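# Move the long cardboard box from desk to counter

## Task

Pick up the long cardboard box on the desk and set it down on the counter that sits behind the shelving. No part of the box may overhang any edge of the counter, and the stacked cartons must be left where they belong. The robot counts as failing if it topples or is left leaning.

## Robot and tools

ROBOT. A Rainbow Robotics RB-Y1: a base with two drive wheels plus rear casters (it cannot slide sideways), a torso whose lower leg folds (squat, shift, pitch, yaw), a head (pan, tilt) and two seven-joint arms, each ending in a five-finger hand. The base is 0.58 m wide, extends 0.10 m ahead of the wheel axle and 0.57 m behind it, and sweeps a 0.58 m radius when spinning in place. Cameras: head_camera, left_wrist_camera, right_wrist_camera.

FRAMES. All positions are metres. Base frame: origin on the floor between the drive wheels, x forward, y to the left, z up. The chest, left_hand and right_hand lines are reported in it. The hand point sits 0.045 m in front of the palm; its +z runs along the straight fingers, +y out of the palm, +x across the palm (right hand: toward the little finger; left hand: toward the thumb). base_odometry is relative to where the base began, counts only wheel rotation (slip looks like travel), heading in rad, left positive.

move. One action per call. Allowed combinations: base and/or joints (plus optional min_time_s), or target alone (plus optional min_time_s).
- base: one object {"x_m_s", "turn_rad_s", "for_s"}. These are velocities, not a destination. x_m_s is forward speed in m/s (negative backs up), magnitude 0.005 to 1.5 or 0. turn_rad_s is rotation rate, left positive, magnitude 0.02 to 1.509 or 0. for_s is 0.1 to 5 s. Missing velocities are 0. Distance covered is roughly speed times for_s; acceleration is 0.4 m/s² (turns 0.5 rad/s²) and the base coasts to a halt afterwards. Combining both gives a curved path.
- joints: a map from joint name to an absolute target. Arm, torso and head joints are in rad; examples of ranges: torso_squat_rad 0 to 1.2, torso_shift_rad -0.3 to 0.6, torso_pitch_rad -0.2 to 1.4 (positive bows forward), torso_yaw_rad -1.5 to 1.5 (left positive; raise both arms outward 0.2 rad first), head_pan_rad -0.523 to 0.523, head_tilt_rad -0.35 to 1.57 (positive looks down), elbows -2.617 to 0.01 (negative bends), left_shoulder_roll_rad 0 to 3.141 and right_shoulder_roll_rad -3.141 to 0 (both lift the arm outward). Finger keys (<side>_hand_little, _ring, _middle, _index, _thumb_bend, _thumb_turn) use a -1 to 1 scale: +1 open/straight, -1 closed; thumb_turn -1 puts the thumb opposite the fingers. <side>_hand_force_limit (-1 to 1, about 0 to 10 N, thumb 15 N) and <side>_hand_speed (-0.96 to 1) are settings only. Joints you do not name keep their current targets. Torso combos are capped: squat + shift <= 1.52; squat - shift + pitch <= 1.57; shift + 0.5 pitch - 0.4 squat <= 0.7; shift + 0.3 pitch - 0.5 squat <= 0.39.
- target: moves one hand to an absolute pose: side ("left" or "right"), x, y, z in metres in the base frame for the printed hand point (-3 to 3), and quat_wxyz as four numbers w, x, y, z in the same form the hand lines print. It is solved once into joint angles, so the hand travels on an arc; split long moves into steps. It is refused while a previous move is still running.
- min_time_s: 0.1 to 8 s, the minimum duration of arm, head and torso motions.
- cameras: list of names or ["all"]; blocking: true waits for rest, false returns in about 0.5 s.

RESULTS. The move line reads done or the worst status. Hand targets report reached (within 10 mm and 2 degrees), short (with the miss) or refused (with a reason). Joint words: done, moving, off_target, stopped, time_out, contact_stop (torso only), limit_stop_at_<name>, not_followed (an arm-collision check held the command), torque_fault, limit_stop_at_motor_heat. A refusal or any stop you did not order cancels the remaining robot calls in that reply. <side>_hand_stopped_by gives six words (little, ring, middle, index, thumb_bend, thumb_turn): moving, target, force, stalled or fault. Load lines are fingertip forces in N (positive pushes open); a grip lost shows as loads near 0. lidar_m lists 12 distances from the base origin, sector 1 straight ahead, then counter-clockwise (4 left, 7 behind, 10 right), seen at 0.23 m height. motor_effort is wheel effort in percent (peak in brackets); a large value at rest means the base is pushing something. Wrist force and torque are raw and uncalibrated.

OTHER TOOLS. wait: seconds 0 to 10, optional cameras. stop: brakes all running motions. zoom_image: camera plus region [x0, y0, x1, y1] in pixels, at most 504 by 504. show_instructions: shows reference pages. finished_scene: ends the scene (scene 1), irreversibly.

GRIPPING. A finger motor moves only when its target changes; it halts on reaching it or when load hits the force limit, then locks. Scene start: force limit 0, speed -0.8. For gentle grips use speed -0.94 or lower. A closed hand wraps things about 0.035 to 0.065 m thick and carries only about 0.3 kg, so a long box may need both hands.

AVOID. Tipping: fast bending or rising, heavy loads held far forward, or sudden stops while driving bowed. Driving into furniture (the base keeps pushing; the upper body can catch on edges). Arms striking or pressing each other, which can end the scene; keep shoulder rolls about 0.5 rad outward when both arms reach forward. Torque faults (limits: shoulders 66.5, elbows 34.2, wrist joints 23.7 N m) and overheated motors (braked at 80 °C). Dropping the box, knocking the stacked cartons, leaving the box overhanging, or leaving the robot leaning.

Each tool is called after "Request:" as name(argument=value, ...) on one line, values as JSON.

Reference images:

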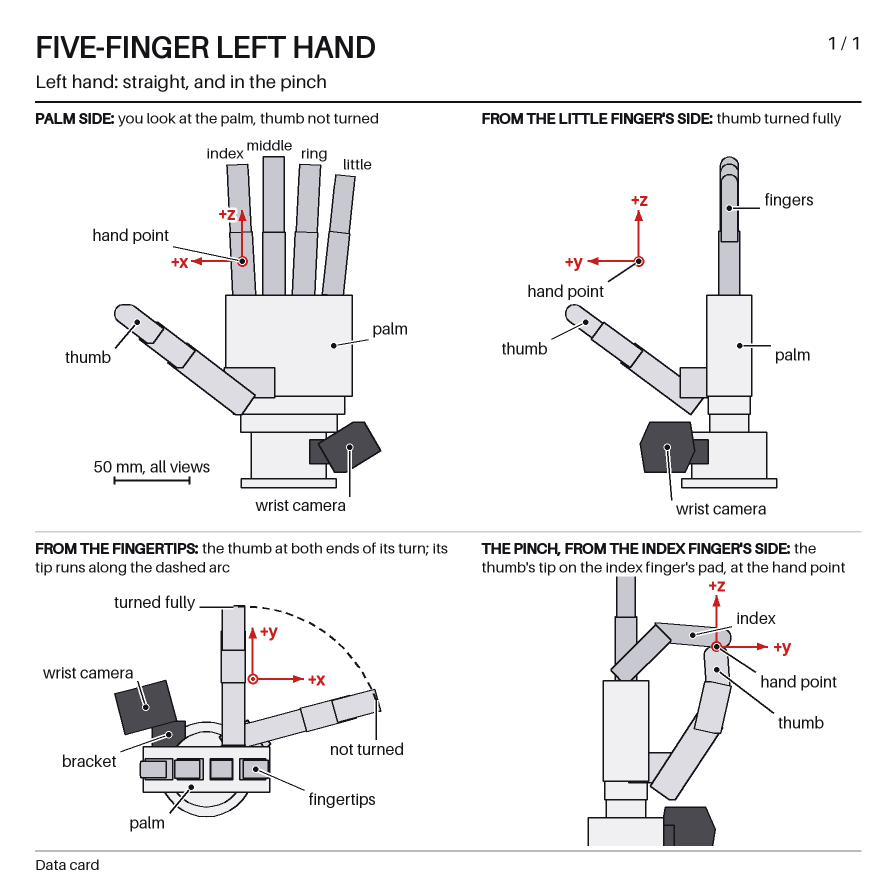

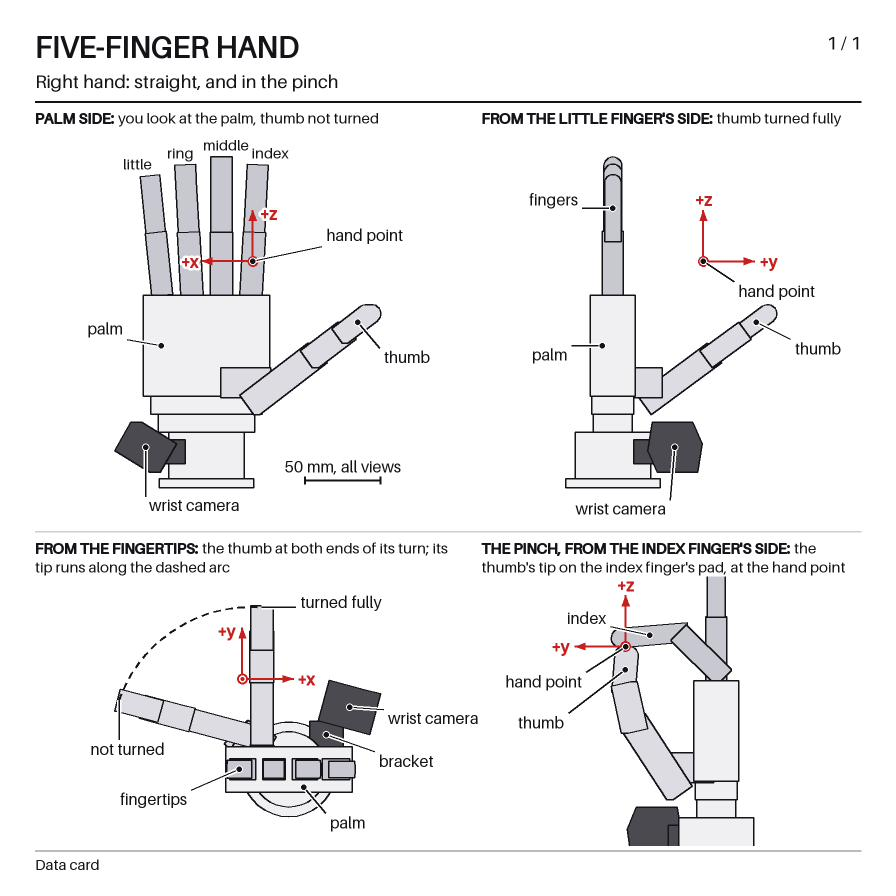

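## Session

Request:
move()

Scene clock: 0.00 s.
Joint torques (N m): no reading
External joint torques (N m): no reading
Motor temperatures (°C): left_arm=[35 40 36 37 45 44 40] | right_arm=[33 35 41 39 38 41 49]
Wrist force (N): no reading
Wrist torque (N m): no reading
Wrist force, peak (N): no reading
base_odometry: x=+0.000 y=+0.000 heading=+0.000
lidar_m: 2.35 2.44 2.17 1.88 2.36 2.40 2.22 1.54 0.90 0.84 0.85 1.18
base_status: not commanded
joint_positions: torso_squat_rad=+0.350 torso_shift_rad=+0.000 torso_pitch_rad=+0.000 torso_yaw_rad=+0.000 left_shoulder_pitch_rad=-0.029 left_shoulder_roll_rad=+0.043 left_shoulder_yaw_rad=+0.024 left_elbow_rad=-0.289 left_forearm_roll_rad=-0.002 left_wrist_pitch_rad=+0.023 left_hand_roll_rad=-0.033 right_shoulder_pitch_rad=+0.007 right_shoulder_roll_rad=-0.038 right_shoulder_yaw_rad=+0.015 right_elbow_rad=-0.171 right_forearm_roll_rad=+0.048 right_wrist_pitch_rad=-0.011 right_hand_roll_rad=+0.042 head_pan_rad=+0.000 head_tilt_rad=+0.400 left_hand_little=+1.000 left_hand_ring=+1.000 left_hand_middle=+1.000 left_hand_index=+1.000 left_hand_thumb_turn=+1.000 left_hand_thumb_bend=+1.000 left_hand_force_limit=+0.000 left_hand_speed=-0.800 right_hand_little=+1.000 right_hand_ring=+1.000 right_hand_middle=+1.000 right_hand_index=+1.000 right_hand_thumb_turn=+1.000 right_hand_thumb_bend=+1.000 right_hand_force_limit=+0.000 right_hand_speed=-0.800
joint_status: not commanded
wheel_motors_off: 0
left_hand_stopped_by: target,target,target,target,target,target
right_hand_stopped_by: target,target,target,target,target,target
left_little_load_n: 0.0
left_ring_load_n: 0.0
left_middle_load_n: 0.0
left_index_load_n: 0.0
left_thumb_bend_load_n: 0.0
left_thumb_turn_load_n: 0.0
right_little_load_n: 0.0
right_ring_load_n: 0.0
right_middle_load_n: 0.0
right_index_load_n: 0.0
right_thumb_bend_load_n: 0.0
right_thumb_turn_load_n: 0.0
motor_effort: left_wheel=+2 right_wheel=+0
chest: x=-0.2280 y=+0.0004 z=+1.2475 quat_wxyz=(+1.000, +0.000, +0.000, +0.000) (m; base frame)
left_hand: x=-0.1167 y=+0.2279 z=+0.5167 quat_wxyz=(+0.121, -0.690, +0.708, -0.086) (m; base frame)
right_hand: x=-0.2009 y=-0.2249 z=+0.5099 quat_wxyz=(+0.046, -0.740, +0.666, -0.077) (m; base frame)
pictures: head_camera, left_wrist_camera, right_wrist_camera

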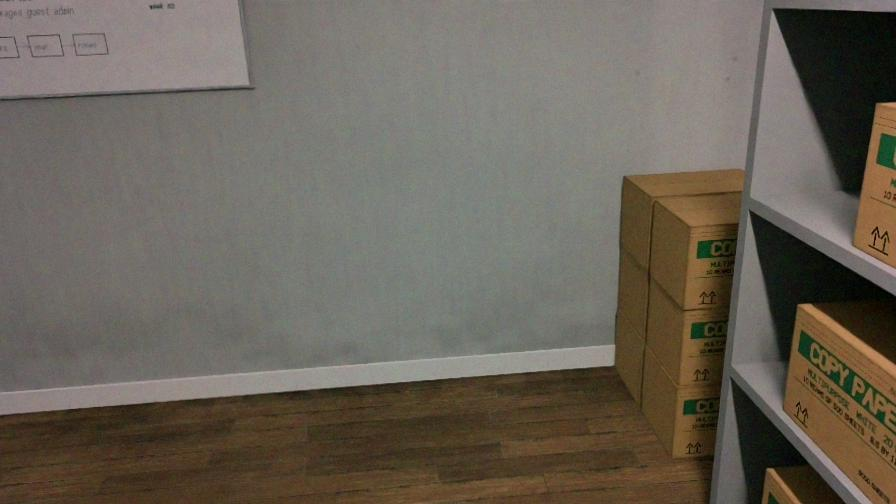

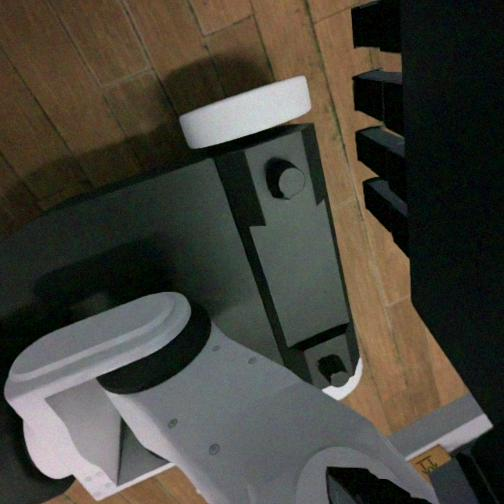

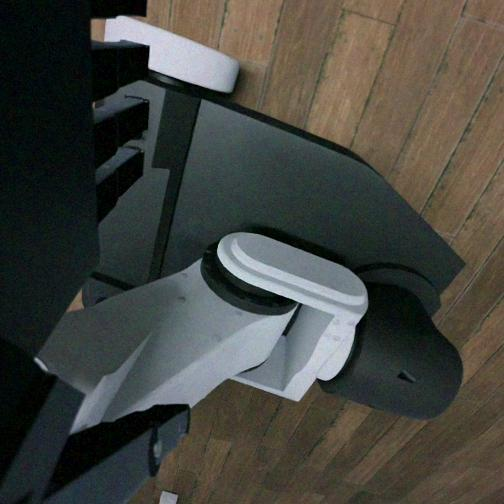

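Request:
move(joints={"head_pan_rad": -0.523, "head_tilt_rad": 0.3}, cameras=["head_camera"])

Request:
move(joints={"head_pan_rad": 0.523, "head_tilt_rad": 0.3}, cameras=["head_camera"])

Request:
move(base={"turn_rad_s": 0.8, "for_s": 1.5}, cameras=["head_camera"])

Scene clock: 1.60 s.
Joint torques (N m): left_arm=[-4.49 1.35 -0.21 -2.09 -0.09 -0.56 0.04] | right_arm=[-1.92 -1.67 0.12 -0.58 0.17 -0.22 -0.04]
External joint torques (N m): left_arm=[-0.91 0.07 -0.34 -0.12 -0.12 0.06 0.04] | right_arm=[-0.13 -0.22 0.2 -0.08 0.15 0.16 -0.04]
Wrist force (N): left_arm=[-1.3 2.6 7.5] | right_arm=[-2.2 1.1 2.5]
Wrist torque (N m): left_arm=[-0.07 0.63 0.07] | right_arm=[0.18 0.28 0.23]
Wrist force, peak (N): left_arm=[-1.3 2.4 7.8] | right_arm=[-2.8 0.9 3.4]
move: done
base_odometry: x=+0.000 y=+0.000 heading=+0.000
lidar_m: 2.35 2.43 2.15 1.89 2.38 2.41 2.24 1.53 0.88 0.84 0.86 1.18
base_status: not commanded
joint_positions: torso_squat_rad=+0.350 torso_shift_rad=+0.000 torso_pitch_rad=+0.000 torso_yaw_rad=+0.000 left_shoulder_pitch_rad=-0.029 left_shoulder_roll_rad=+0.043 left_shoulder_yaw_rad=+0.024 left_elbow_rad=-0.289 left_forearm_roll_rad=-0.002 left_wrist_pitch_rad=+0.023 left_hand_roll_rad=-0.033 right_shoulder_pitch_rad=+0.007 right_shoulder_roll_rad=-0.038 right_shoulder_yaw_rad=+0.015 right_elbow_rad=-0.171 right_forearm_roll_rad=+0.048 right_wrist_pitch_rad=-0.011 right_hand_roll_rad=+0.042 head_pan_rad=-0.523 head_tilt_rad=+0.300 left_hand_little=+1.000 left_hand_ring=+1.000 left_hand_middle=+1.000 left_hand_index=+1.000 left_hand_thumb_turn=+1.000 left_hand_thumb_bend=+1.000 left_hand_force_limit=+0.000 left_hand_speed=-0.800 right_hand_little=+1.000 right_hand_ring=+1.000 right_hand_middle=+1.000 right_hand_index=+1.000 right_hand_thumb_turn=+1.000 right_hand_thumb_bend=+1.000 right_hand_force_limit=+0.000 right_hand_speed=-0.800
joint_status: all done
wheel_motors_off: 0
left_hand_stopped_by: target,target,target,target,target,target
right_hand_stopped_by: target,target,target,target,target,target
left_little_load_n: 0.0
left_ring_load_n: 0.0
left_middle_load_n: 0.0
left_index_load_n: 0.0
left_thumb_bend_load_n: 0.0
left_thumb_turn_load_n: 0.0
right_little_load_n: 0.0
right_ring_load_n: 0.0
right_middle_load_n: 0.0
right_index_load_n: 0.0
right_thumb_bend_load_n: 0.0
right_thumb_turn_load_n: 0.0
motor_effort: left_wheel=+2(2) right_wheel=+1(1)
chest: x=-0.2280 y=+0.0004 z=+1.2475 quat_wxyz=(+1.000, +0.000, +0.000, +0.000) (m; base frame)
left_hand: x=-0.1167 y=+0.2279 z=+0.5167 quat_wxyz=(+0.121, -0.690, +0.708, -0.086) (m; base frame)
right_hand: x=-0.2009 y=-0.2249 z=+0.5099 quat_wxyz=(+0.046, -0.740, +0.666, -0.077) (m; base frame)
pictures: head_camera
camera_calibration:
head_camera: T_world_to_cam=[[-0.483418, -0.874521, -0.0389797, -0.0445462], [-0.203156, 0.155391, -0.966737, 1.41781], [0.851489, -0.45942, -0.252783, 0.490749], [0, 0, 0, 1]] pos_world=[-0.151366, -0.0338113, 1.49297]

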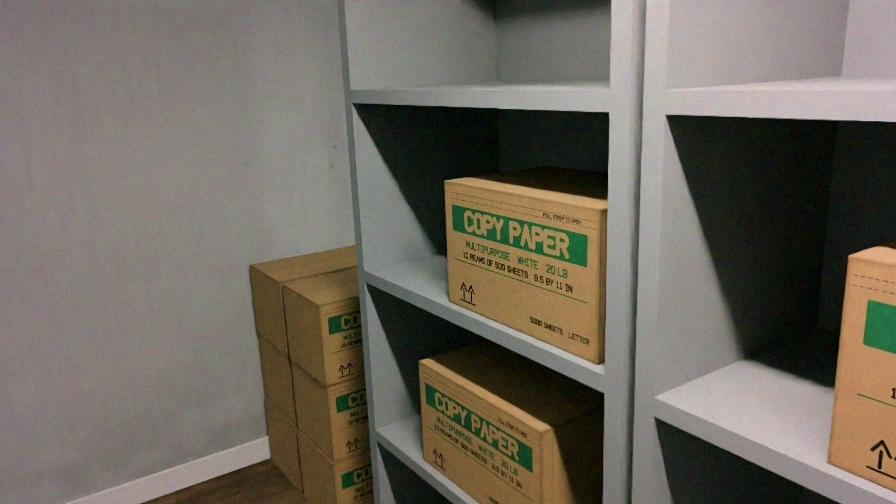

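Scene clock: 2.97 s.
Joint torques (N m): left_arm=[-4.52 1.28 -0.15 -1.92 -0.09 -0.56 -0.02] | right_arm=[-1.94 -1.86 0.56 -0.68 0.18 -0.2 -0.07]
External joint torques (N m): left_arm=[-0.93 0 -0.28 0.05 -0.11 0.06 -0.02] | right_arm=[-0.15 -0.41 0.64 -0.18 0.15 0.17 -0.07]
Wrist force (N): left_arm=[-1.2 2.3 7.5] | right_arm=[-2.4 1.1 2.3]
Wrist torque (N m): left_arm=[-0.10 0.61 0.08] | right_arm=[0.17 0.32 0.19]
Wrist force, peak (N): left_arm=[-1.3 2.3 7.9] | right_arm=[-3.3 1.4 3.0]
move: done
base_odometry: x=+0.000 y=+0.000 heading=+0.000
lidar_m: 2.35 2.44 2.15 1.88 2.37 2.40 2.23 1.52 0.90 0.85 0.85 1.19
base_status: not commanded
joint_positions: torso_squat_rad=+0.350 torso_shift_rad=+0.000 torso_pitch_rad=+0.000 torso_yaw_rad=+0.000 left_shoulder_pitch_rad=-0.029 left_shoulder_roll_rad=+0.043 left_shoulder_yaw_rad=+0.024 left_elbow_rad=-0.289 left_forearm_roll_rad=-0.002 left_wrist_pitch_rad=+0.023 left_hand_roll_rad=-0.033 right_shoulder_pitch_rad=+0.007 right_shoulder_roll_rad=-0.038 right_shoulder_yaw_rad=+0.015 right_elbow_rad=-0.171 right_forearm_roll_rad=+0.048 right_wrist_pitch_rad=-0.011 right_hand_roll_rad=+0.042 head_pan_rad=+0.523 head_tilt_rad=+0.300 left_hand_little=+1.000 left_hand_ring=+1.000 left_hand_middle=+1.000 left_hand_index=+1.000 left_hand_thumb_turn=+1.000 left_hand_thumb_bend=+1.000 left_hand_force_limit=+0.000 left_hand_speed=-0.800 right_hand_little=+1.000 right_hand_ring=+1.000 right_hand_middle=+1.000 right_hand_index=+1.000 right_hand_thumb_turn=+1.000 right_hand_thumb_bend=+1.000 right_hand_force_limit=+0.000 right_hand_speed=-0.800
joint_status: all done
wheel_motors_off: 0
left_hand_stopped_by: target,target,target,target,target,target
right_hand_stopped_by: target,target,target,target,target,target
left_little_load_n: 0.0
left_ring_load_n: 0.0
left_middle_load_n: 0.0
left_index_load_n: 0.0
left_thumb_bend_load_n: 0.0
left_thumb_turn_load_n: 0.0
right_little_load_n: 0.5
right_ring_load_n: 0.0
right_middle_load_n: 0.0
right_index_load_n: 0.0
right_thumb_bend_load_n: -0.5
right_thumb_turn_load_n: 0.0
motor_effort: left_wheel=+1(2) right_wheel=+1(1)
chest: x=-0.2280 y=+0.0004 z=+1.2475 quat_wxyz=(+1.000, +0.000, +0.000, +0.000) (m; base frame)
left_hand: x=-0.1167 y=+0.2279 z=+0.5167 quat_wxyz=(+0.121, -0.690, +0.708, -0.086) (m; base frame)
right_hand: x=-0.2009 y=-0.2249 z=+0.5099 quat_wxyz=(+0.046, -0.740, +0.666, -0.077) (m; base frame)
pictures: head_camera
camera_calibration:
head_camera: T_world_to_cam=[[0.514426, -0.856652, -0.0388976, 0.160921], [-0.236155, -0.0979154, -0.966769, 1.41116], [0.824377, 0.506517, -0.252673, 0.484562], [0, 0, 0, 1]] pos_world=[-0.14899, 0.0305884, 1.49297]

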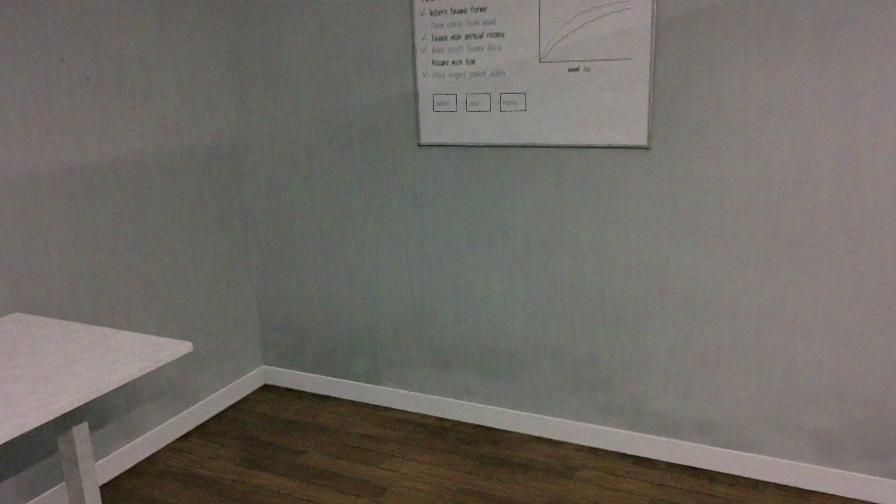

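Scene clock: 6.43 s.
Joint torques (N m): left_arm=[-4 1.55 -0.07 -1.87 -0.09 -0.49 -0.02] | right_arm=[-1.75 -1.77 -0.16 -0.87 0.33 -0.16 -0.11]
External joint torques (N m): left_arm=[-0.42 0.27 -0.2 0.1 -0.12 0.12 -0.02] | right_arm=[0.04 -0.32 -0.08 -0.38 0.3 0.21 -0.11]
Wrist force (N): left_arm=[-1.4 2.4 7.7] | right_arm=[-2.1 1.0 2.7]
Wrist torque (N m): left_arm=[-0.10 0.65 0.06] | right_arm=[0.16 0.28 0.25]
Wrist force, peak (N): left_arm=[-1.4 2.4 7.9] | right_arm=[-3.1 1.3 3.2]
move: done
base_odometry: x=+0.000 y=+0.000 heading=+1.125
lidar_m: 2.17 1.87 2.41 2.33 2.23 1.23 0.90 0.84 0.88 1.19 2.40 2.48
base_status: done (sent for 1.5 of 1.5 s)
joint_positions: torso_squat_rad=+0.350 torso_shift_rad=+0.000 torso_pitch_rad=+0.000 torso_yaw_rad=+0.000 left_shoulder_pitch_rad=-0.029 left_shoulder_roll_rad=+0.043 left_shoulder_yaw_rad=+0.024 left_elbow_rad=-0.289 left_forearm_roll_rad=-0.002 left_wrist_pitch_rad=+0.023 left_hand_roll_rad=-0.033 right_shoulder_pitch_rad=+0.007 right_shoulder_roll_rad=-0.038 right_shoulder_yaw_rad=+0.015 right_elbow_rad=-0.171 right_forearm_roll_rad=+0.048 right_wrist_pitch_rad=-0.011 right_hand_roll_rad=+0.042 head_pan_rad=+0.523 head_tilt_rad=+0.300 left_hand_little=+1.000 left_hand_ring=+1.000 left_hand_middle=+1.000 left_hand_index=+1.000 left_hand_thumb_turn=+1.000 left_hand_thumb_bend=+1.000 left_hand_force_limit=+0.000 left_hand_speed=-0.800 right_hand_little=+1.000 right_hand_ring=+1.000 right_hand_middle=+1.000 right_hand_index=+1.000 right_hand_thumb_turn=+1.000 right_hand_thumb_bend=+1.000 right_hand_force_limit=+0.000 right_hand_speed=-0.800
joint_status: not commanded
wheel_motors_off: 0
left_hand_stopped_by: target,target,target,target,target,target
right_hand_stopped_by: target,target,target,target,target,target
left_little_load_n: 0.0
left_ring_load_n: 0.0
left_middle_load_n: 0.0
left_index_load_n: 0.5
left_thumb_bend_load_n: -0.5
left_thumb_turn_load_n: 0.0
right_little_load_n: 0.0
right_ring_load_n: 0.0
right_middle_load_n: 0.0
right_index_load_n: 0.0
right_thumb_bend_load_n: 0.0
right_thumb_turn_load_n: -0.5
motor_effort: left_wheel=+2(24) right_wheel=+7(30)
chest: x=-0.2280 y=+0.0004 z=+1.2475 quat_wxyz=(+1.000, +0.000, +0.000, +0.000) (m; base frame)
left_hand: x=-0.1167 y=+0.2279 z=+0.5167 quat_wxyz=(+0.121, -0.690, +0.708, -0.086) (m; base frame)
right_hand: x=-0.2009 y=-0.2249 z=+0.5099 quat_wxyz=(+0.046, -0.740, +0.666, -0.077) (m; base frame)
pictures: head_camera
camera_calibration:
head_camera: T_world_to_cam=[[0.514406, -0.856661, -0.0389804, 0.160955], [-0.2362, -0.0978421, -0.966766, 1.41114], [0.824376, 0.506517, -0.252673, 0.484613], [0, 0, 0, 1]] pos_world=[-0.148989, 0.0304883, 1.49297]

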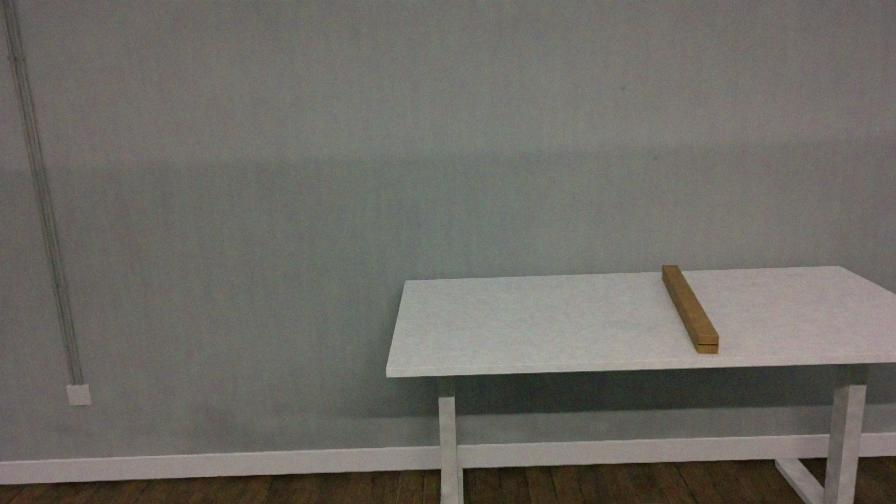

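Request:
zoom_image(camera="head_camera", region=[560, 220, 860, 420])

Request:
move(base={"turn_rad_s": 1.0, "for_s": 1.5}, cameras=["head_camera"])

Request:
move(base={"turn_rad_s": 1.0, "for_s": 1.2}, cameras=["head_camera"])

Scaled by 1.680.

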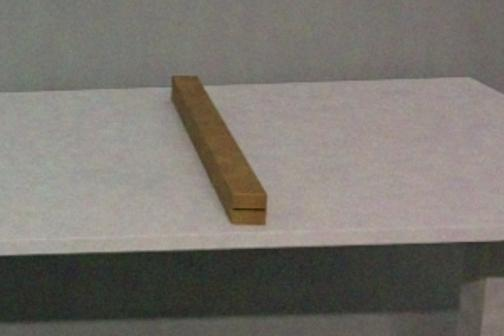

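Scene clock: 10.47 s.
Joint torques (N m): left_arm=[-4.28 1.25 0.13 -1.98 -0.06 -0.54 -0.1] | right_arm=[-2.02 -2.12 -0.43 -0.56 0.17 -0.13 -0.12]
External joint torques (N m): left_arm=[-0.7 -0.03 0 -0.01 -0.08 0.08 -0.1] | right_arm=[-0.24 -0.66 -0.34 -0.06 0.14 0.24 -0.12]
Wrist force (N): left_arm=[-1.4 2.4 7.8] | right_arm=[-3.1 0.9 2.4]
Wrist torque (N m): left_arm=[-0.12 0.67 0.06] | right_arm=[0.11 0.47 0.15]
Wrist force, peak (N): left_arm=[-1.5 2.7 8.0] | right_arm=[-3.1 1.6 3.3]
move: done
base_odometry: x=+0.000 y=+0.000 heading=+2.249
lidar_m: 2.48 2.27 2.23 1.13 0.86 0.83 0.95 1.30 2.40 2.55 2.16 1.89
base_status: done (sent for 1.5 of 1.5 s)
joint_positions: torso_squat_rad=+0.350 torso_shift_rad=+0.000 torso_pitch_rad=+0.000 torso_yaw_rad=+0.000 left_shoulder_pitch_rad=-0.029 left_shoulder_roll_rad=+0.043 left_shoulder_yaw_rad=+0.024 left_elbow_rad=-0.289 left_forearm_roll_rad=-0.002 left_wrist_pitch_rad=+0.023 left_hand_roll_rad=-0.033 right_shoulder_pitch_rad=+0.007 right_shoulder_roll_rad=-0.038 right_shoulder_yaw_rad=+0.015 right_elbow_rad=-0.171 right_forearm_roll_rad=+0.048 right_wrist_pitch_rad=-0.011 right_hand_roll_rad=+0.042 head_pan_rad=+0.523 head_tilt_rad=+0.300 left_hand_little=+1.000 left_hand_ring=+1.000 left_hand_middle=+1.000 left_hand_index=+1.000 left_hand_thumb_turn=+1.000 left_hand_thumb_bend=+1.000 left_hand_force_limit=+0.000 left_hand_speed=-0.800 right_hand_little=+1.000 right_hand_ring=+1.000 right_hand_middle=+1.000 right_hand_index=+1.000 right_hand_thumb_turn=+1.000 right_hand_thumb_bend=+1.000 right_hand_force_limit=+0.000 right_hand_speed=-0.800
joint_status: not commanded
wheel_motors_off: 0
left_hand_stopped_by: target,target,target,target,target,target
right_hand_stopped_by: target,target,target,target,target,target
left_little_load_n: 0.0
left_ring_load_n: 0.0
left_middle_load_n: 0.0
left_index_load_n: -0.5
left_thumb_bend_load_n: 0.0
left_thumb_turn_load_n: 0.0
right_little_load_n: 0.0
right_ring_load_n: 0.0
right_middle_load_n: 0.0
right_index_load_n: 0.0
right_thumb_bend_load_n: -0.5
right_thumb_turn_load_n: 0.0
motor_effort: left_wheel=+3(15) right_wheel=+8(30)
chest: x=-0.2280 y=+0.0004 z=+1.2475 quat_wxyz=(+1.000, +0.000, +0.000, +0.000) (m; base frame)
left_hand: x=-0.1167 y=+0.2279 z=+0.5167 quat_wxyz=(+0.121, -0.690, +0.708, -0.086) (m; base frame)
right_hand: x=-0.2009 y=-0.2249 z=+0.5099 quat_wxyz=(+0.046, -0.740, +0.666, -0.077) (m; base frame)
pictures: head_camera
camera_calibration:
head_camera: T_world_to_cam=[[0.514426, -0.856652, -0.0388976, 0.160835], [-0.236155, -0.0979154, -0.966769, 1.41115], [0.824377, 0.506517, -0.252673, 0.484613], [0, 0, 0, 1]] pos_world=[-0.14899, 0.0304884, 1.49297]

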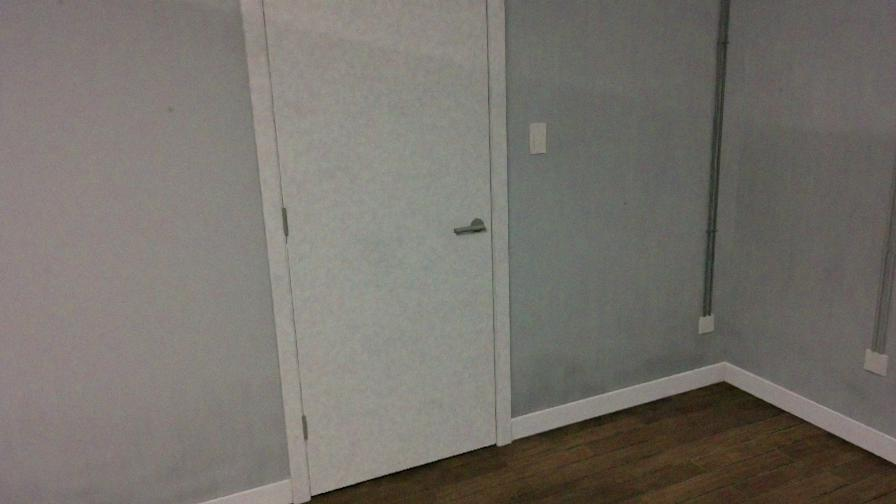

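Scene clock: 13.33 s.
Joint torques (N m): left_arm=[-4.19 1.23 -0.21 -2 -0.1 -0.54 0.07] | right_arm=[-2.02 -1.89 0.15 -0.99 0.16 -0.08 -0.08]
External joint torques (N m): left_arm=[-0.61 -0.05 -0.35 -0.03 -0.13 0.08 0.07] | right_arm=[-0.23 -0.44 0.24 -0.49 0.13 0.29 -0.08]
Wrist force (N): left_arm=[-1.3 2.3 7.6] | right_arm=[-2.2 1.3 3.0]
Wrist torque (N m): left_arm=[-0.12 0.64 0.08] | right_arm=[0.24 0.28 0.21]
Wrist force, peak (N): left_arm=[-1.5 2.5 7.8] | right_arm=[-3.3 1.4 2.9]
move: done
base_odometry: x=+0.000 y=+0.000 heading=+2.969
lidar_m: 2.23 2.23 0.97 0.84 0.84 0.95 1.67 2.41 2.15 2.17 1.86 2.61
base_status: done (sent for 1.2 of 1.2 s)
joint_positions: torso_squat_rad=+0.350 torso_shift_rad=+0.000 torso_pitch_rad=+0.000 torso_yaw_rad=+0.000 left_shoulder_pitch_rad=-0.029 left_shoulder_roll_rad=+0.043 left_shoulder_yaw_rad=+0.024 left_elbow_rad=-0.289 left_forearm_roll_rad=-0.002 left_wrist_pitch_rad=+0.023 left_hand_roll_rad=-0.033 right_shoulder_pitch_rad=+0.007 right_shoulder_roll_rad=-0.038 right_shoulder_yaw_rad=+0.015 right_elbow_rad=-0.171 right_forearm_roll_rad=+0.048 right_wrist_pitch_rad=-0.011 right_hand_roll_rad=+0.042 head_pan_rad=+0.523 head_tilt_rad=+0.300 left_hand_little=+1.000 left_hand_ring=+1.000 left_hand_middle=+1.000 left_hand_index=+1.000 left_hand_thumb_turn=+1.000 left_hand_thumb_bend=+1.000 left_hand_force_limit=+0.000 left_hand_speed=-0.800 right_hand_little=+1.000 right_hand_ring=+1.000 right_hand_middle=+1.000 right_hand_index=+1.000 right_hand_thumb_turn=+1.000 right_hand_thumb_bend=+1.000 right_hand_force_limit=+0.000 right_hand_speed=-0.800
joint_status: not commanded
wheel_motors_off: 0
left_hand_stopped_by: target,target,target,target,target,target
right_hand_stopped_by: target,target,target,target,target,target
left_little_load_n: 0.0
left_ring_load_n: 0.0
left_middle_load_n: 0.0
left_index_load_n: 0.0
left_thumb_bend_load_n: 0.0
left_thumb_turn_load_n: 0.0
right_little_load_n: 0.0
right_ring_load_n: 0.0
right_middle_load_n: 0.0
right_index_load_n: 0.0
right_thumb_bend_load_n: 0.0
right_thumb_turn_load_n: 0.0
motor_effort: left_wheel=+2(16) right_wheel=+8(28)
chest: x=-0.2280 y=+0.0004 z=+1.2475 quat_wxyz=(+1.000, +0.000, +0.000, +0.000) (m; base frame)
left_hand: x=-0.1167 y=+0.2279 z=+0.5167 quat_wxyz=(+0.121, -0.690, +0.708, -0.086) (m; base frame)
right_hand: x=-0.2009 y=-0.2249 z=+0.5099 quat_wxyz=(+0.046, -0.740, +0.666, -0.077) (m; base frame)
pictures: head_camera
camera_calibration:
head_camera: T_world_to_cam=[[0.514406, -0.856661, -0.0389804, 0.160955], [-0.2362, -0.0978421, -0.966766, 1.41114], [0.824376, 0.506517, -0.252673, 0.484613], [0, 0, 0, 1]] pos_world=[-0.148989, 0.0304883, 1.49297]

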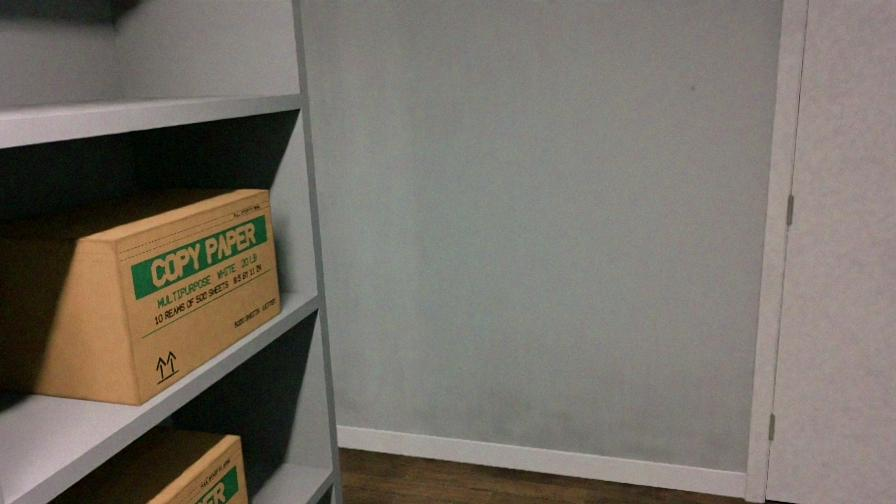

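Request:
move(base={"turn_rad_s": 0.3, "for_s": 0.89})

Request:
move(base={"x_m_s": 0.6, "for_s": 2.8}, joints={"head_pan_rad": 0.52, "head_tilt_rad": 0.4}, cameras=["head_camera"])

Request:
move(base={"turn_rad_s": 0.8, "for_s": 1.96}, joints={"head_pan_rad": 0.3, "head_tilt_rad": 0.4}, cameras=["head_camera"])

Scene clock: 22.70 s.
Joint torques (N m): left_arm=[-4.32 1.53 -0.18 -1.84 -0.13 -0.5 0.15] | right_arm=[-2.51 -1.51 -0.25 -0.7 0.03 -0.13 -0.16]
External joint torques (N m): left_arm=[-0.74 0.25 -0.31 0.12 -0.15 0.12 0.15] | right_arm=[-0.72 -0.06 -0.16 -0.2 0 0.24 -0.16]
Wrist force (N): left_arm=[-1.1 2.2 7.5] | right_arm=[-2.7 0.8 3.0]
Wrist torque (N m): left_arm=[-0.13 0.60 0.08] | right_arm=[0.11 0.38 0.20]
Wrist force, peak (N): left_arm=[-1.3 2.6 7.8] | right_arm=[-3.4 1.9 2.9]
move: done
base_odometry: x=+0.000 y=+0.000 heading=-3.045
lidar_m: 2.22 1.19 0.88 0.83 0.96 1.22 2.40 2.51 2.17 1.88 2.43 2.31
base_status: done (sent for 0.9 of 0.9 s)
joint_positions: torso_squat_rad=+0.350 torso_shift_rad=+0.000 torso_pitch_rad=+0.000 torso_yaw_rad=+0.000 left_shoulder_pitch_rad=-0.029 left_shoulder_roll_rad=+0.043 left_shoulder_yaw_rad=+0.024 left_elbow_rad=-0.289 left_forearm_roll_rad=-0.002 left_wrist_pitch_rad=+0.023 left_hand_roll_rad=-0.033 right_shoulder_pitch_rad=+0.007 right_shoulder_roll_rad=-0.038 right_shoulder_yaw_rad=+0.015 right_elbow_rad=-0.171 right_forearm_roll_rad=+0.048 right_wrist_pitch_rad=-0.011 right_hand_roll_rad=+0.042 head_pan_rad=+0.523 head_tilt_rad=+0.300 left_hand_little=+1.000 left_hand_ring=+1.000 left_hand_middle=+1.000 left_hand_index=+1.000 left_hand_thumb_turn=+1.000 left_hand_thumb_bend=+1.000 left_hand_force_limit=+0.000 left_hand_speed=-0.800 right_hand_little=+1.000 right_hand_ring=+1.000 right_hand_middle=+1.000 right_hand_index=+1.000 right_hand_thumb_turn=+1.000 right_hand_thumb_bend=+1.000 right_hand_force_limit=+0.000 right_hand_speed=-0.800
joint_status: not commanded
wheel_motors_off: 0
left_hand_stopped_by: target,target,target,target,target,target
right_hand_stopped_by: target,target,target,target,target,target
left_little_load_n: 0.0
left_ring_load_n: 0.0
left_middle_load_n: 0.0
left_index_load_n: 0.0
left_thumb_bend_load_n: 0.0
left_thumb_turn_load_n: 0.0
right_little_load_n: 0.0
right_ring_load_n: 0.0
right_middle_load_n: 0.0
right_index_load_n: 0.0
right_thumb_bend_load_n: 0.0
right_thumb_turn_load_n: 0.0
motor_effort: left_wheel=+3(15) right_wheel=+9(28)
chest: x=-0.2280 y=+0.0004 z=+1.2475 quat_wxyz=(+1.000, +0.000, +0.000, +0.000) (m; base frame)
left_hand: x=-0.1167 y=+0.2279 z=+0.5167 quat_wxyz=(+0.121, -0.690, +0.708, -0.086) (m; base frame)
right_hand: x=-0.2009 y=-0.2249 z=+0.5099 quat_wxyz=(+0.046, -0.740, +0.666, -0.077) (m; base frame)
pictures: none

Scene clock: 27.43 s.
Joint torques (N m): left_arm=[-3.76 0.87 -0.09 -2.06 -0.12 -0.64 0.13] | right_arm=[-1.63 -1.52 -0.32 -0.33 0.22 -0.3 0]
External joint torques (N m): left_arm=[-0.18 -0.41 -0.23 -0.09 -0.14 -0.02 0.13] | right_arm=[0.16 -0.06 -0.24 0.17 0.19 0.08 0]
Wrist force (N): left_arm=[-1.3 2.5 7.7] | right_arm=[-1.9 1.7 2.4]
Wrist torque (N m): left_arm=[-0.11 0.63 0.07] | right_arm=[0.30 0.27 0.25]
Wrist force, peak (N): left_arm=[-1.2 2.8 7.8] | right_arm=[-3.0 1.6 3.7]
move: done
base_odometry: x=-1.672 y=-0.163 heading=-3.044
lidar_m: 0.55 0.57 0.81 2.29 0.89 1.17 3.54 3.29 2.44 2.05 0.77 0.58
base_status: done (sent for 2.8 of 2.8 s)
joint_positions: torso_squat_rad=+0.350 torso_shift_rad=+0.000 torso_pitch_rad=+0.000 torso_yaw_rad=+0.000 left_shoulder_pitch_rad=-0.030 left_shoulder_roll_rad=+0.043 left_shoulder_yaw_rad=+0.024 left_elbow_rad=-0.289 left_forearm_roll_rad=-0.002 left_wrist_pitch_rad=+0.023 left_hand_roll_rad=-0.033 right_shoulder_pitch_rad=+0.006 right_shoulder_roll_rad=-0.038 right_shoulder_yaw_rad=+0.015 right_elbow_rad=-0.171 right_forearm_roll_rad=+0.048 right_wrist_pitch_rad=-0.011 right_hand_roll_rad=+0.042 head_pan_rad=+0.520 head_tilt_rad=+0.400 left_hand_little=+1.000 left_hand_ring=+1.000 left_hand_middle=+1.000 left_hand_index=+1.000 left_hand_thumb_turn=+1.000 left_hand_thumb_bend=+1.000 left_hand_force_limit=+0.000 left_hand_speed=-0.800 right_hand_little=+1.000 right_hand_ring=+1.000 right_hand_middle=+1.000 right_hand_index=+1.000 right_hand_thumb_turn=+1.000 right_hand_thumb_bend=+1.000 right_hand_force_limit=+0.000 right_hand_speed=-0.800
joint_status: all done
wheel_motors_off: 0
left_hand_stopped_by: target,target,target,target,target,target
right_hand_stopped_by: target,target,target,target,target,target
left_little_load_n: 0.0
left_ring_load_n: 0.0
left_middle_load_n: 0.0
left_index_load_n: 0.0
left_thumb_bend_load_n: 0.0
left_thumb_turn_load_n: 0.0
right_little_load_n: 0.0
right_ring_load_n: 0.0
right_middle_load_n: 0.0
right_index_load_n: 0.0
right_thumb_bend_load_n: 0.0
right_thumb_turn_load_n: 0.0
motor_effort: left_wheel=+6(42) right_wheel=-5(42)
chest: x=-0.2279 y=+0.0004 z=+1.2475 quat_wxyz=(+1.000, +0.000, +0.000, +0.000) (m; base frame)
left_hand: x=-0.1167 y=+0.2279 z=+0.5167 quat_wxyz=(+0.121, -0.690, +0.708, -0.086) (m; base frame)
right_hand: x=-0.2008 y=-0.2249 z=+0.5099 quat_wxyz=(+0.046, -0.740, +0.666, -0.077) (m; base frame)
pictures: head_camera
camera_calibration:
head_camera: T_world_to_cam=[[0.508414, -0.860159, -0.0405234, 0.161982], [-0.319144, -0.14451, -0.936624, 1.35047], [0.799789, 0.489125, -0.347985, 0.617473], [0, 0, 0, 1]] pos_world=[-0.145208, 0.0324657, 1.48632]

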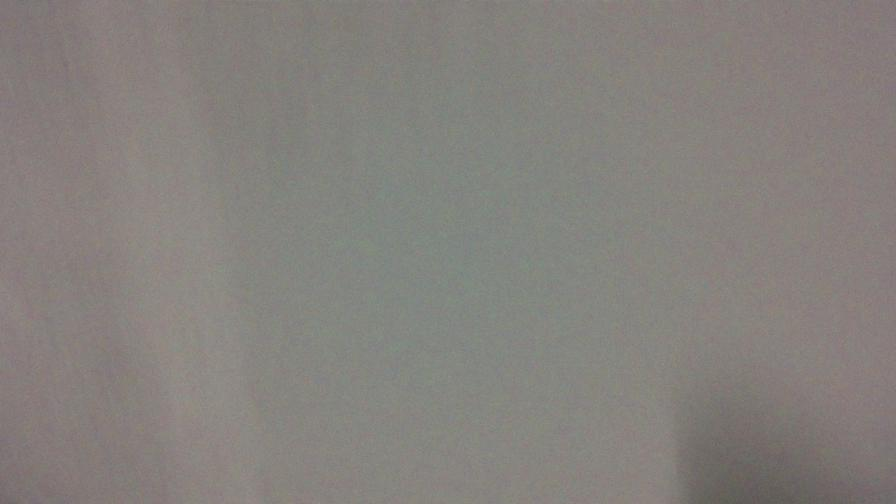

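Scene clock: 31.37 s.
Joint torques (N m): left_arm=[-4.1 1.14 -0.29 -2.07 -0.16 -0.6 0.04] | right_arm=[-1.47 -2.03 0.24 -0.29 -0.01 -0.38 -0.08]
External joint torques (N m): left_arm=[-0.52 -0.14 -0.43 -0.11 -0.18 0.02 0.04] | right_arm=[0.32 -0.58 0.32 0.21 -0.04 -0.01 -0.08]
Wrist force (N): left_arm=[-1.3 2.5 7.5] | right_arm=[-2.6 0.9 2.8]
Wrist torque (N m): left_arm=[-0.07 0.64 0.06] | right_arm=[0.15 0.37 0.19]
Wrist force, peak (N): left_arm=[-1.2 2.5 7.9] | right_arm=[-3.1 2.4 2.7]
move: done
base_odometry: x=-1.672 y=-0.163 heading=-1.471
lidar_m: 2.42 0.88 1.18 3.55 3.26 2.43 1.96 0.75 0.56 0.56 0.58 0.82
base_status: done (sent for 1.97 of 1.97 s)
joint_positions: torso_squat_rad=+0.350 torso_shift_rad=+0.000 torso_pitch_rad=+0.000 torso_yaw_rad=+0.000 left_shoulder_pitch_rad=-0.030 left_shoulder_roll_rad=+0.043 left_shoulder_yaw_rad=+0.024 left_elbow_rad=-0.289 left_forearm_roll_rad=-0.002 left_wrist_pitch_rad=+0.023 left_hand_roll_rad=-0.033 right_shoulder_pitch_rad=+0.006 right_shoulder_roll_rad=-0.038 right_shoulder_yaw_rad=+0.015 right_elbow_rad=-0.171 right_forearm_roll_rad=+0.048 right_wrist_pitch_rad=-0.011 right_hand_roll_rad=+0.042 head_pan_rad=+0.300 head_tilt_rad=+0.400 left_hand_little=+1.000 left_hand_ring=+1.000 left_hand_middle=+1.000 left_hand_index=+1.000 left_hand_thumb_turn=+1.000 left_hand_thumb_bend=+1.000 left_hand_force_limit=+0.000 left_hand_speed=-0.800 right_hand_little=+1.000 right_hand_ring=+1.000 right_hand_middle=+1.000 right_hand_index=+1.000 right_hand_thumb_turn=+1.000 right_hand_thumb_bend=+1.000 right_hand_force_limit=+0.000 right_hand_speed=-0.800
joint_status: all done
wheel_motors_off: 0
left_hand_stopped_by: target,target,target,target,target,target
right_hand_stopped_by: target,target,target,target,target,target
left_little_load_n: 0.5
left_ring_load_n: 0.0
left_middle_load_n: 0.0
left_index_load_n: 0.0
left_thumb_bend_load_n: 0.0
left_thumb_turn_load_n: 0.0
right_little_load_n: 0.0
right_ring_load_n: 0.0
right_middle_load_n: 0.0
right_index_load_n: 0.0
right_thumb_bend_load_n: 0.0
right_thumb_turn_load_n: 0.0
motor_effort: left_wheel=+2(37) right_wheel=+7(34)
chest: x=-0.2279 y=+0.0004 z=+1.2475 quat_wxyz=(+1.000, +0.000, +0.000, +0.000) (m; base frame)
left_hand: x=-0.1167 y=+0.2279 z=+0.5167 quat_wxyz=(+0.121, -0.690, +0.708, -0.086) (m; base frame)
right_hand: x=-0.2008 y=-0.2249 z=+0.5099 quat_wxyz=(+0.046, -0.740, +0.666, -0.077) (m; base frame)
pictures: head_camera
camera_calibration:
head_camera: T_world_to_cam=[[0.308512, -0.950356, -0.0405338, 0.120857], [-0.342982, -0.0713932, -0.936625, 1.34554], [0.887234, 0.302863, -0.34798, 0.635545], [0, 0, 0, 1]] pos_world=[-0.139669, 0.0184366, 1.48632]

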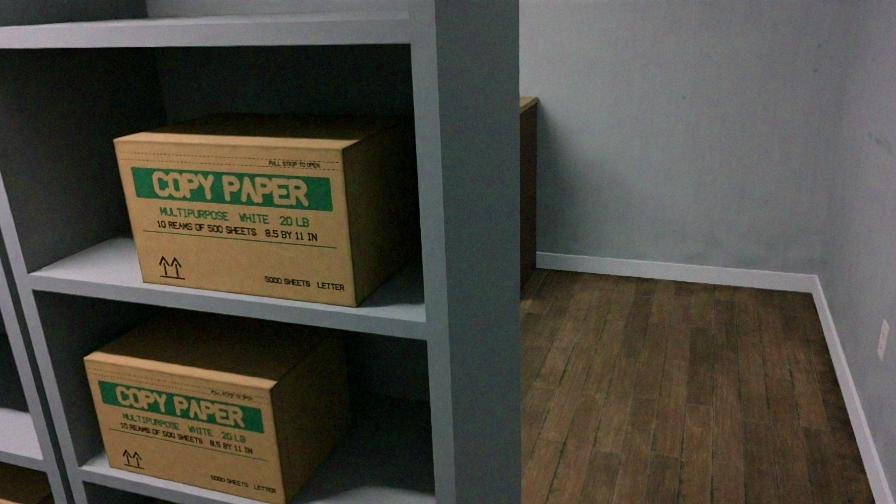

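Request:
move(base={"turn_rad_s": -0.2, "for_s": 0.7})

Request:
move(base={"x_m_s": 0.4, "for_s": 2.2}, joints={"head_pan_rad": 0.52, "head_tilt_rad": 0.4}, cameras=["head_camera"])

Scene clock: 34.10 s.
Joint torques (N m): left_arm=[-4.39 1.43 0.06 -2.01 -0.06 -0.53 0.1] | right_arm=[-1.28 -1.82 0.26 -0.3 0.13 -0.29 -0.31]
External joint torques (N m): left_arm=[-0.8 0.15 -0.07 -0.05 -0.08 0.09 0.1] | right_arm=[0.51 -0.37 0.35 0.2 0.1 0.09 -0.31]
Wrist force (N): left_arm=[-1.3 2.4 7.5] | right_arm=[-2.5 0.9 2.5]
Wrist torque (N m): left_arm=[-0.09 0.63 0.07] | right_arm=[0.15 0.34 0.23]
Wrist force, peak (N): left_arm=[-1.2 2.4 8.1] | right_arm=[-3.2 1.2 3.0]
move: done
base_odometry: x=-1.672 y=-0.163 heading=-1.611
lidar_m: 1.54 0.90 1.12 2.33 3.36 2.43 2.36 0.88 0.60 0.55 0.57 0.71
base_status: done (sent for 0.7 of 0.7 s)
joint_positions: torso_squat_rad=+0.350 torso_shift_rad=+0.000 torso_pitch_rad=+0.000 torso_yaw_rad=+0.000 left_shoulder_pitch_rad=-0.030 left_shoulder_roll_rad=+0.043 left_shoulder_yaw_rad=+0.024 left_elbow_rad=-0.289 left_forearm_roll_rad=-0.002 left_wrist_pitch_rad=+0.023 left_hand_roll_rad=-0.033 right_shoulder_pitch_rad=+0.006 right_shoulder_roll_rad=-0.038 right_shoulder_yaw_rad=+0.015 right_elbow_rad=-0.171 right_forearm_roll_rad=+0.048 right_wrist_pitch_rad=-0.011 right_hand_roll_rad=+0.042 head_pan_rad=+0.300 head_tilt_rad=+0.400 left_hand_little=+1.000 left_hand_ring=+1.000 left_hand_middle=+1.000 left_hand_index=+1.000 left_hand_thumb_turn=+1.000 left_hand_thumb_bend=+1.000 left_hand_force_limit=+0.000 left_hand_speed=-0.800 right_hand_little=+1.000 right_hand_ring=+1.000 right_hand_middle=+1.000 right_hand_index=+1.000 right_hand_thumb_turn=+1.000 right_hand_thumb_bend=+1.000 right_hand_force_limit=+0.000 right_hand_speed=-0.800
joint_status: not commanded
wheel_motors_off: 0
left_hand_stopped_by: target,target,target,target,target,target
right_hand_stopped_by: target,target,target,target,target,target
left_little_load_n: 0.0
left_ring_load_n: 0.0
left_middle_load_n: 0.0
left_index_load_n: 0.0
left_thumb_bend_load_n: 0.0
left_thumb_turn_load_n: 0.0
right_little_load_n: 0.0
right_ring_load_n: 0.0
right_middle_load_n: 0.0
right_index_load_n: 0.0
right_thumb_bend_load_n: 0.0
right_thumb_turn_load_n: 0.0
motor_effort: left_wheel=+0(18) right_wheel=-6(22)
chest: x=-0.2279 y=+0.0004 z=+1.2475 quat_wxyz=(+1.000, +0.000, +0.000, +0.000) (m; base frame)
left_hand: x=-0.1167 y=+0.2279 z=+0.5167 quat_wxyz=(+0.121, -0.690, +0.708, -0.086) (m; base frame)
right_hand: x=-0.2008 y=-0.2249 z=+0.5099 quat_wxyz=(+0.046, -0.740, +0.666, -0.077) (m; base frame)
pictures: none

Scene clock: 37.83 s.
Joint torques (N m): left_arm=[-4.06 1.13 0.17 -1.95 -0.05 -0.55 0.16] | right_arm=[-1.28 -2.28 0.02 -0.37 0.12 -0.29 -0.3]
External joint torques (N m): left_arm=[-0.48 -0.14 0.04 0.01 -0.07 0.07 0.16] | right_arm=[0.5 -0.82 0.11 0.12 0.09 0.08 -0.3]
Wrist force (N): left_arm=[-1.1 2.3 7.5] | right_arm=[-2.5 0.4 2.8]
Wrist torque (N m): left_arm=[-0.11 0.60 0.09] | right_arm=[0.01 0.32 0.18]
Wrist force, peak (N): left_arm=[-1.4 2.5 7.9] | right_arm=[-4.1 0.9 2.7]
move: done
base_odometry: x=-1.707 y=-1.043 heading=-1.610
lidar_m: 1.29 2.24 0.51 0.47 0.48 3.22 3.22 0.75 0.50 0.45 0.46 0.60
base_status: done (sent for 2.2 of 2.2 s)
joint_positions: torso_squat_rad=+0.350 torso_shift_rad=+0.000 torso_pitch_rad=+0.000 torso_yaw_rad=+0.000 left_shoulder_pitch_rad=-0.029 left_shoulder_roll_rad=+0.043 left_shoulder_yaw_rad=+0.024 left_elbow_rad=-0.289 left_forearm_roll_rad=-0.002 left_wrist_pitch_rad=+0.023 left_hand_roll_rad=-0.033 right_shoulder_pitch_rad=+0.007 right_shoulder_roll_rad=-0.038 right_shoulder_yaw_rad=+0.015 right_elbow_rad=-0.171 right_forearm_roll_rad=+0.048 right_wrist_pitch_rad=-0.011 right_hand_roll_rad=+0.042 head_pan_rad=+0.520 head_tilt_rad=+0.400 left_hand_little=+1.000 left_hand_ring=+1.000 left_hand_middle=+1.000 left_hand_index=+1.000 left_hand_thumb_turn=+1.000 left_hand_thumb_bend=+1.000 left_hand_force_limit=+0.000 left_hand_speed=-0.800 right_hand_little=+1.000 right_hand_ring=+1.000 right_hand_middle=+1.000 right_hand_index=+1.000 right_hand_thumb_turn=+1.000 right_hand_thumb_bend=+1.000 right_hand_force_limit=+0.000 right_hand_speed=-0.800
joint_status: all done
wheel_motors_off: 0
left_hand_stopped_by: target,target,target,target,target,target
right_hand_stopped_by: target,target,target,target,target,target
left_little_load_n: 0.0
left_ring_load_n: 0.0
left_middle_load_n: 0.0
left_index_load_n: 0.0
left_thumb_bend_load_n: 0.0
left_thumb_turn_load_n: 0.0
right_little_load_n: 0.0
right_ring_load_n: 0.0
right_middle_load_n: 0.0
right_index_load_n: 0.0
right_thumb_bend_load_n: 0.0
right_thumb_turn_load_n: 0.0
motor_effort: left_wheel=+11(42) right_wheel=-10(29)
chest: x=-0.2279 y=+0.0004 z=+1.2475 quat_wxyz=(+1.000, +0.000, +0.000, +0.000) (m; base frame)
left_hand: x=-0.1167 y=+0.2279 z=+0.5167 quat_wxyz=(+0.121, -0.690, +0.708, -0.086) (m; base frame)
right_hand: x=-0.2008 y=-0.2249 z=+0.5099 quat_wxyz=(+0.046, -0.740, +0.666, -0.077) (m; base frame)
pictures: head_camera
camera_calibration:
head_camera: T_world_to_cam=[[0.508414, -0.860159, -0.0405234, 0.161931], [-0.319144, -0.14451, -0.936624, 1.3505], [0.799789, 0.489125, -0.347985, 0.617393], [0, 0, 0, 1]] pos_world=[-0.145108, 0.0324657, 1.48632]

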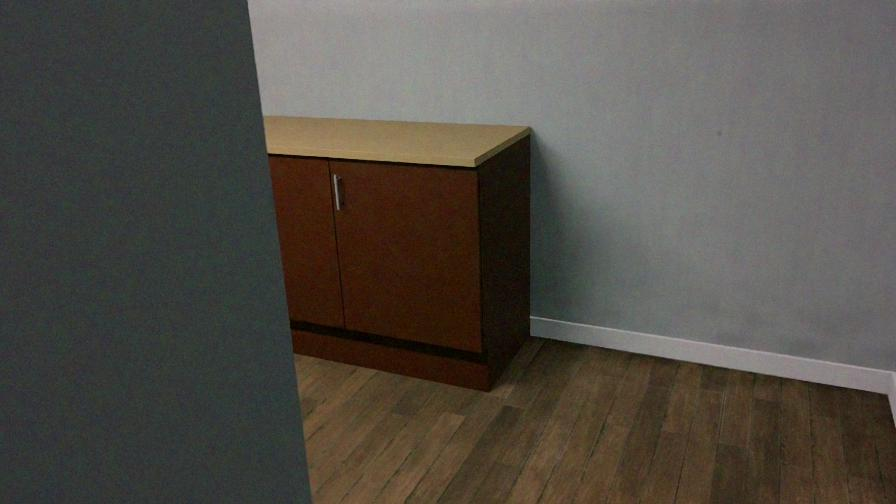

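Request:
move(base={"x_m_s": -0.5, "for_s": 2.5})

Request:
move(base={"turn_rad_s": 1.2, "for_s": 1.56}, joints={"head_pan_rad": 0.4, "head_tilt_rad": 0.4}, cameras=["head_camera"])

Scene clock: 54.90 s.
Joint torques (N m): left_arm=[-4.6 1.23 -0.16 -2.19 -0.04 -0.6 0.07] | right_arm=[-2.51 -1.86 0.12 -0.83 0.08 -0.14 -0.18]
External joint torques (N m): left_arm=[-1.01 -0.05 -0.29 -0.22 -0.06 0.02 0.07] | right_arm=[-0.72 -0.4 0.2 -0.33 0.05 0.23 -0.18]
Wrist force (N): left_arm=[-1.2 2.4 7.5] | right_arm=[-3.0 1.2 3.2]
Wrist torque (N m): left_arm=[-0.08 0.60 0.07] | right_arm=[0.14 0.44 0.21]
Wrist force, peak (N): left_arm=[-1.1 2.6 7.9] | right_arm=[-2.8 1.3 3.5]
move: done
base_odometry: x=-1.659 y=+0.206 heading=-1.608
lidar_m: 1.65 1.22 1.53 3.30 3.13 2.14 1.99 0.94 0.61 0.57 0.57 0.78
base_status: done (sent for 2.5 of 2.5 s)
joint_positions: torso_squat_rad=+0.350 torso_shift_rad=+0.000 torso_pitch_rad=+0.000 torso_yaw_rad=+0.000 left_shoulder_pitch_rad=-0.029 left_shoulder_roll_rad=+0.043 left_shoulder_yaw_rad=+0.024 left_elbow_rad=-0.289 left_forearm_roll_rad=-0.002 left_wrist_pitch_rad=+0.023 left_hand_roll_rad=-0.033 right_shoulder_pitch_rad=+0.007 right_shoulder_roll_rad=-0.038 right_shoulder_yaw_rad=+0.015 right_elbow_rad=-0.171 right_forearm_roll_rad=+0.048 right_wrist_pitch_rad=-0.011 right_hand_roll_rad=+0.042 head_pan_rad=+0.520 head_tilt_rad=+0.400 left_hand_little=+1.000 left_hand_ring=+1.000 left_hand_middle=+1.000 left_hand_index=+1.000 left_hand_thumb_turn=+1.000 left_hand_thumb_bend=+1.000 left_hand_force_limit=+0.000 left_hand_speed=-0.800 right_hand_little=+1.000 right_hand_ring=+1.000 right_hand_middle=+1.000 right_hand_index=+1.000 right_hand_thumb_turn=+1.000 right_hand_thumb_bend=+1.000 right_hand_force_limit=+0.000 right_hand_speed=-0.800
joint_status: not commanded
wheel_motors_off: 0
left_hand_stopped_by: target,target,target,target,target,target
right_hand_stopped_by: target,target,target,target,target,target
left_little_load_n: 0.0
left_ring_load_n: 0.0
left_middle_load_n: 0.0
left_index_load_n: 0.0
left_thumb_bend_load_n: 0.0
left_thumb_turn_load_n: 0.0
right_little_load_n: 0.0
right_ring_load_n: 0.0
right_middle_load_n: 0.0
right_index_load_n: 0.0
right_thumb_bend_load_n: 0.0
right_thumb_turn_load_n: 0.0
motor_effort: left_wheel=+13(36) right_wheel=-13(42)
chest: x=-0.2280 y=+0.0004 z=+1.2475 quat_wxyz=(+1.000, +0.000, +0.000, +0.000) (m; base frame)
left_hand: x=-0.1168 y=+0.2279 z=+0.5167 quat_wxyz=(+0.121, -0.690, +0.708, -0.086) (m; base frame)
right_hand: x=-0.2010 y=-0.2249 z=+0.5099 quat_wxyz=(+0.046, -0.740, +0.666, -0.077) (m; base frame)
pictures: none

Scene clock: 58.40 s.
Joint torques (N m): left_arm=[-4.76 1.25 -0.17 -1.94 -0.04 -0.42 0.18] | right_arm=[-1.85 -2.25 0.46 -0.72 0.27 -0.29 -0.11]
External joint torques (N m): left_arm=[-1.17 -0.03 -0.3 0.03 -0.06 0.19 0.18] | right_arm=[-0.06 -0.79 0.54 -0.22 0.24 0.08 -0.11]
Wrist force (N): left_arm=[-1.0 2.4 7.6] | right_arm=[-2.6 0.7 3.1]
Wrist torque (N m): left_arm=[-0.11 0.58 0.10] | right_arm=[0.05 0.34 0.19]
Wrist force, peak (N): left_arm=[-1.3 2.5 7.8] | right_arm=[-3.1 2.3 3.0]
move: done
base_odometry: x=-1.659 y=+0.207 heading=-0.382
lidar_m: 1.86 4.04 2.14 2.02 1.82 0.77 0.60 0.56 0.64 0.93 1.22 1.38
base_status: done (sent for 1.57 of 1.57 s)
joint_positions: torso_squat_rad=+0.350 torso_shift_rad=+0.000 torso_pitch_rad=+0.000 torso_yaw_rad=+0.000 left_shoulder_pitch_rad=-0.029 left_shoulder_roll_rad=+0.043 left_shoulder_yaw_rad=+0.024 left_elbow_rad=-0.289 left_forearm_roll_rad=-0.002 left_wrist_pitch_rad=+0.023 left_hand_roll_rad=-0.033 right_shoulder_pitch_rad=+0.007 right_shoulder_roll_rad=-0.038 right_shoulder_yaw_rad=+0.015 right_elbow_rad=-0.171 right_forearm_roll_rad=+0.048 right_wrist_pitch_rad=-0.011 right_hand_roll_rad=+0.042 head_pan_rad=+0.400 head_tilt_rad=+0.400 left_hand_little=+1.000 left_hand_ring=+1.000 left_hand_middle=+1.000 left_hand_index=+1.000 left_hand_thumb_turn=+1.000 left_hand_thumb_bend=+1.000 left_hand_force_limit=+0.000 left_hand_speed=-0.800 right_hand_little=+1.000 right_hand_ring=+1.000 right_hand_middle=+1.000 right_hand_index=+1.000 right_hand_thumb_turn=+1.000 right_hand_thumb_bend=+1.000 right_hand_force_limit=+0.000 right_hand_speed=-0.800
joint_status: all done
wheel_motors_off: 0
left_hand_stopped_by: target,target,target,target,target,target
right_hand_stopped_by: target,target,target,target,target,target
left_little_load_n: 0.0
left_ring_load_n: 0.0
left_middle_load_n: 0.0
left_index_load_n: 0.0
left_thumb_bend_load_n: 0.0
left_thumb_turn_load_n: 0.0
right_little_load_n: 0.0
right_ring_load_n: 0.0
right_middle_load_n: 0.0
right_index_load_n: -0.5
right_thumb_bend_load_n: -0.5
right_thumb_turn_load_n: 0.0
motor_effort: left_wheel=+4(32) right_wheel=+6(32)
chest: x=-0.2280 y=+0.0004 z=+1.2475 quat_wxyz=(+1.000, +0.000, +0.000, +0.000) (m; base frame)
left_hand: x=-0.1168 y=+0.2279 z=+0.5167 quat_wxyz=(+0.121, -0.690, +0.708, -0.086) (m; base frame)
right_hand: x=-0.2010 y=-0.2249 z=+0.5099 quat_wxyz=(+0.046, -0.740, +0.666, -0.077) (m; base frame)
pictures: head_camera
camera_calibration:
head_camera: T_world_to_cam=[[0.401847, -0.91481, -0.0405123, 0.140021], [-0.334045, -0.105255, -0.936662, 1.3474], [0.852604, 0.389928, -0.347884, 0.628335], [0, 0, 0, 1]] pos_world=[-0.141896, 0.024908, 1.48632]

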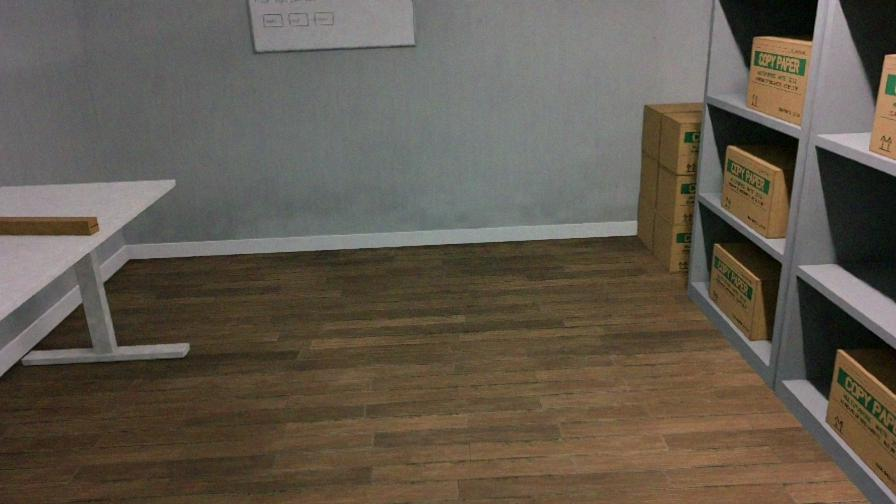

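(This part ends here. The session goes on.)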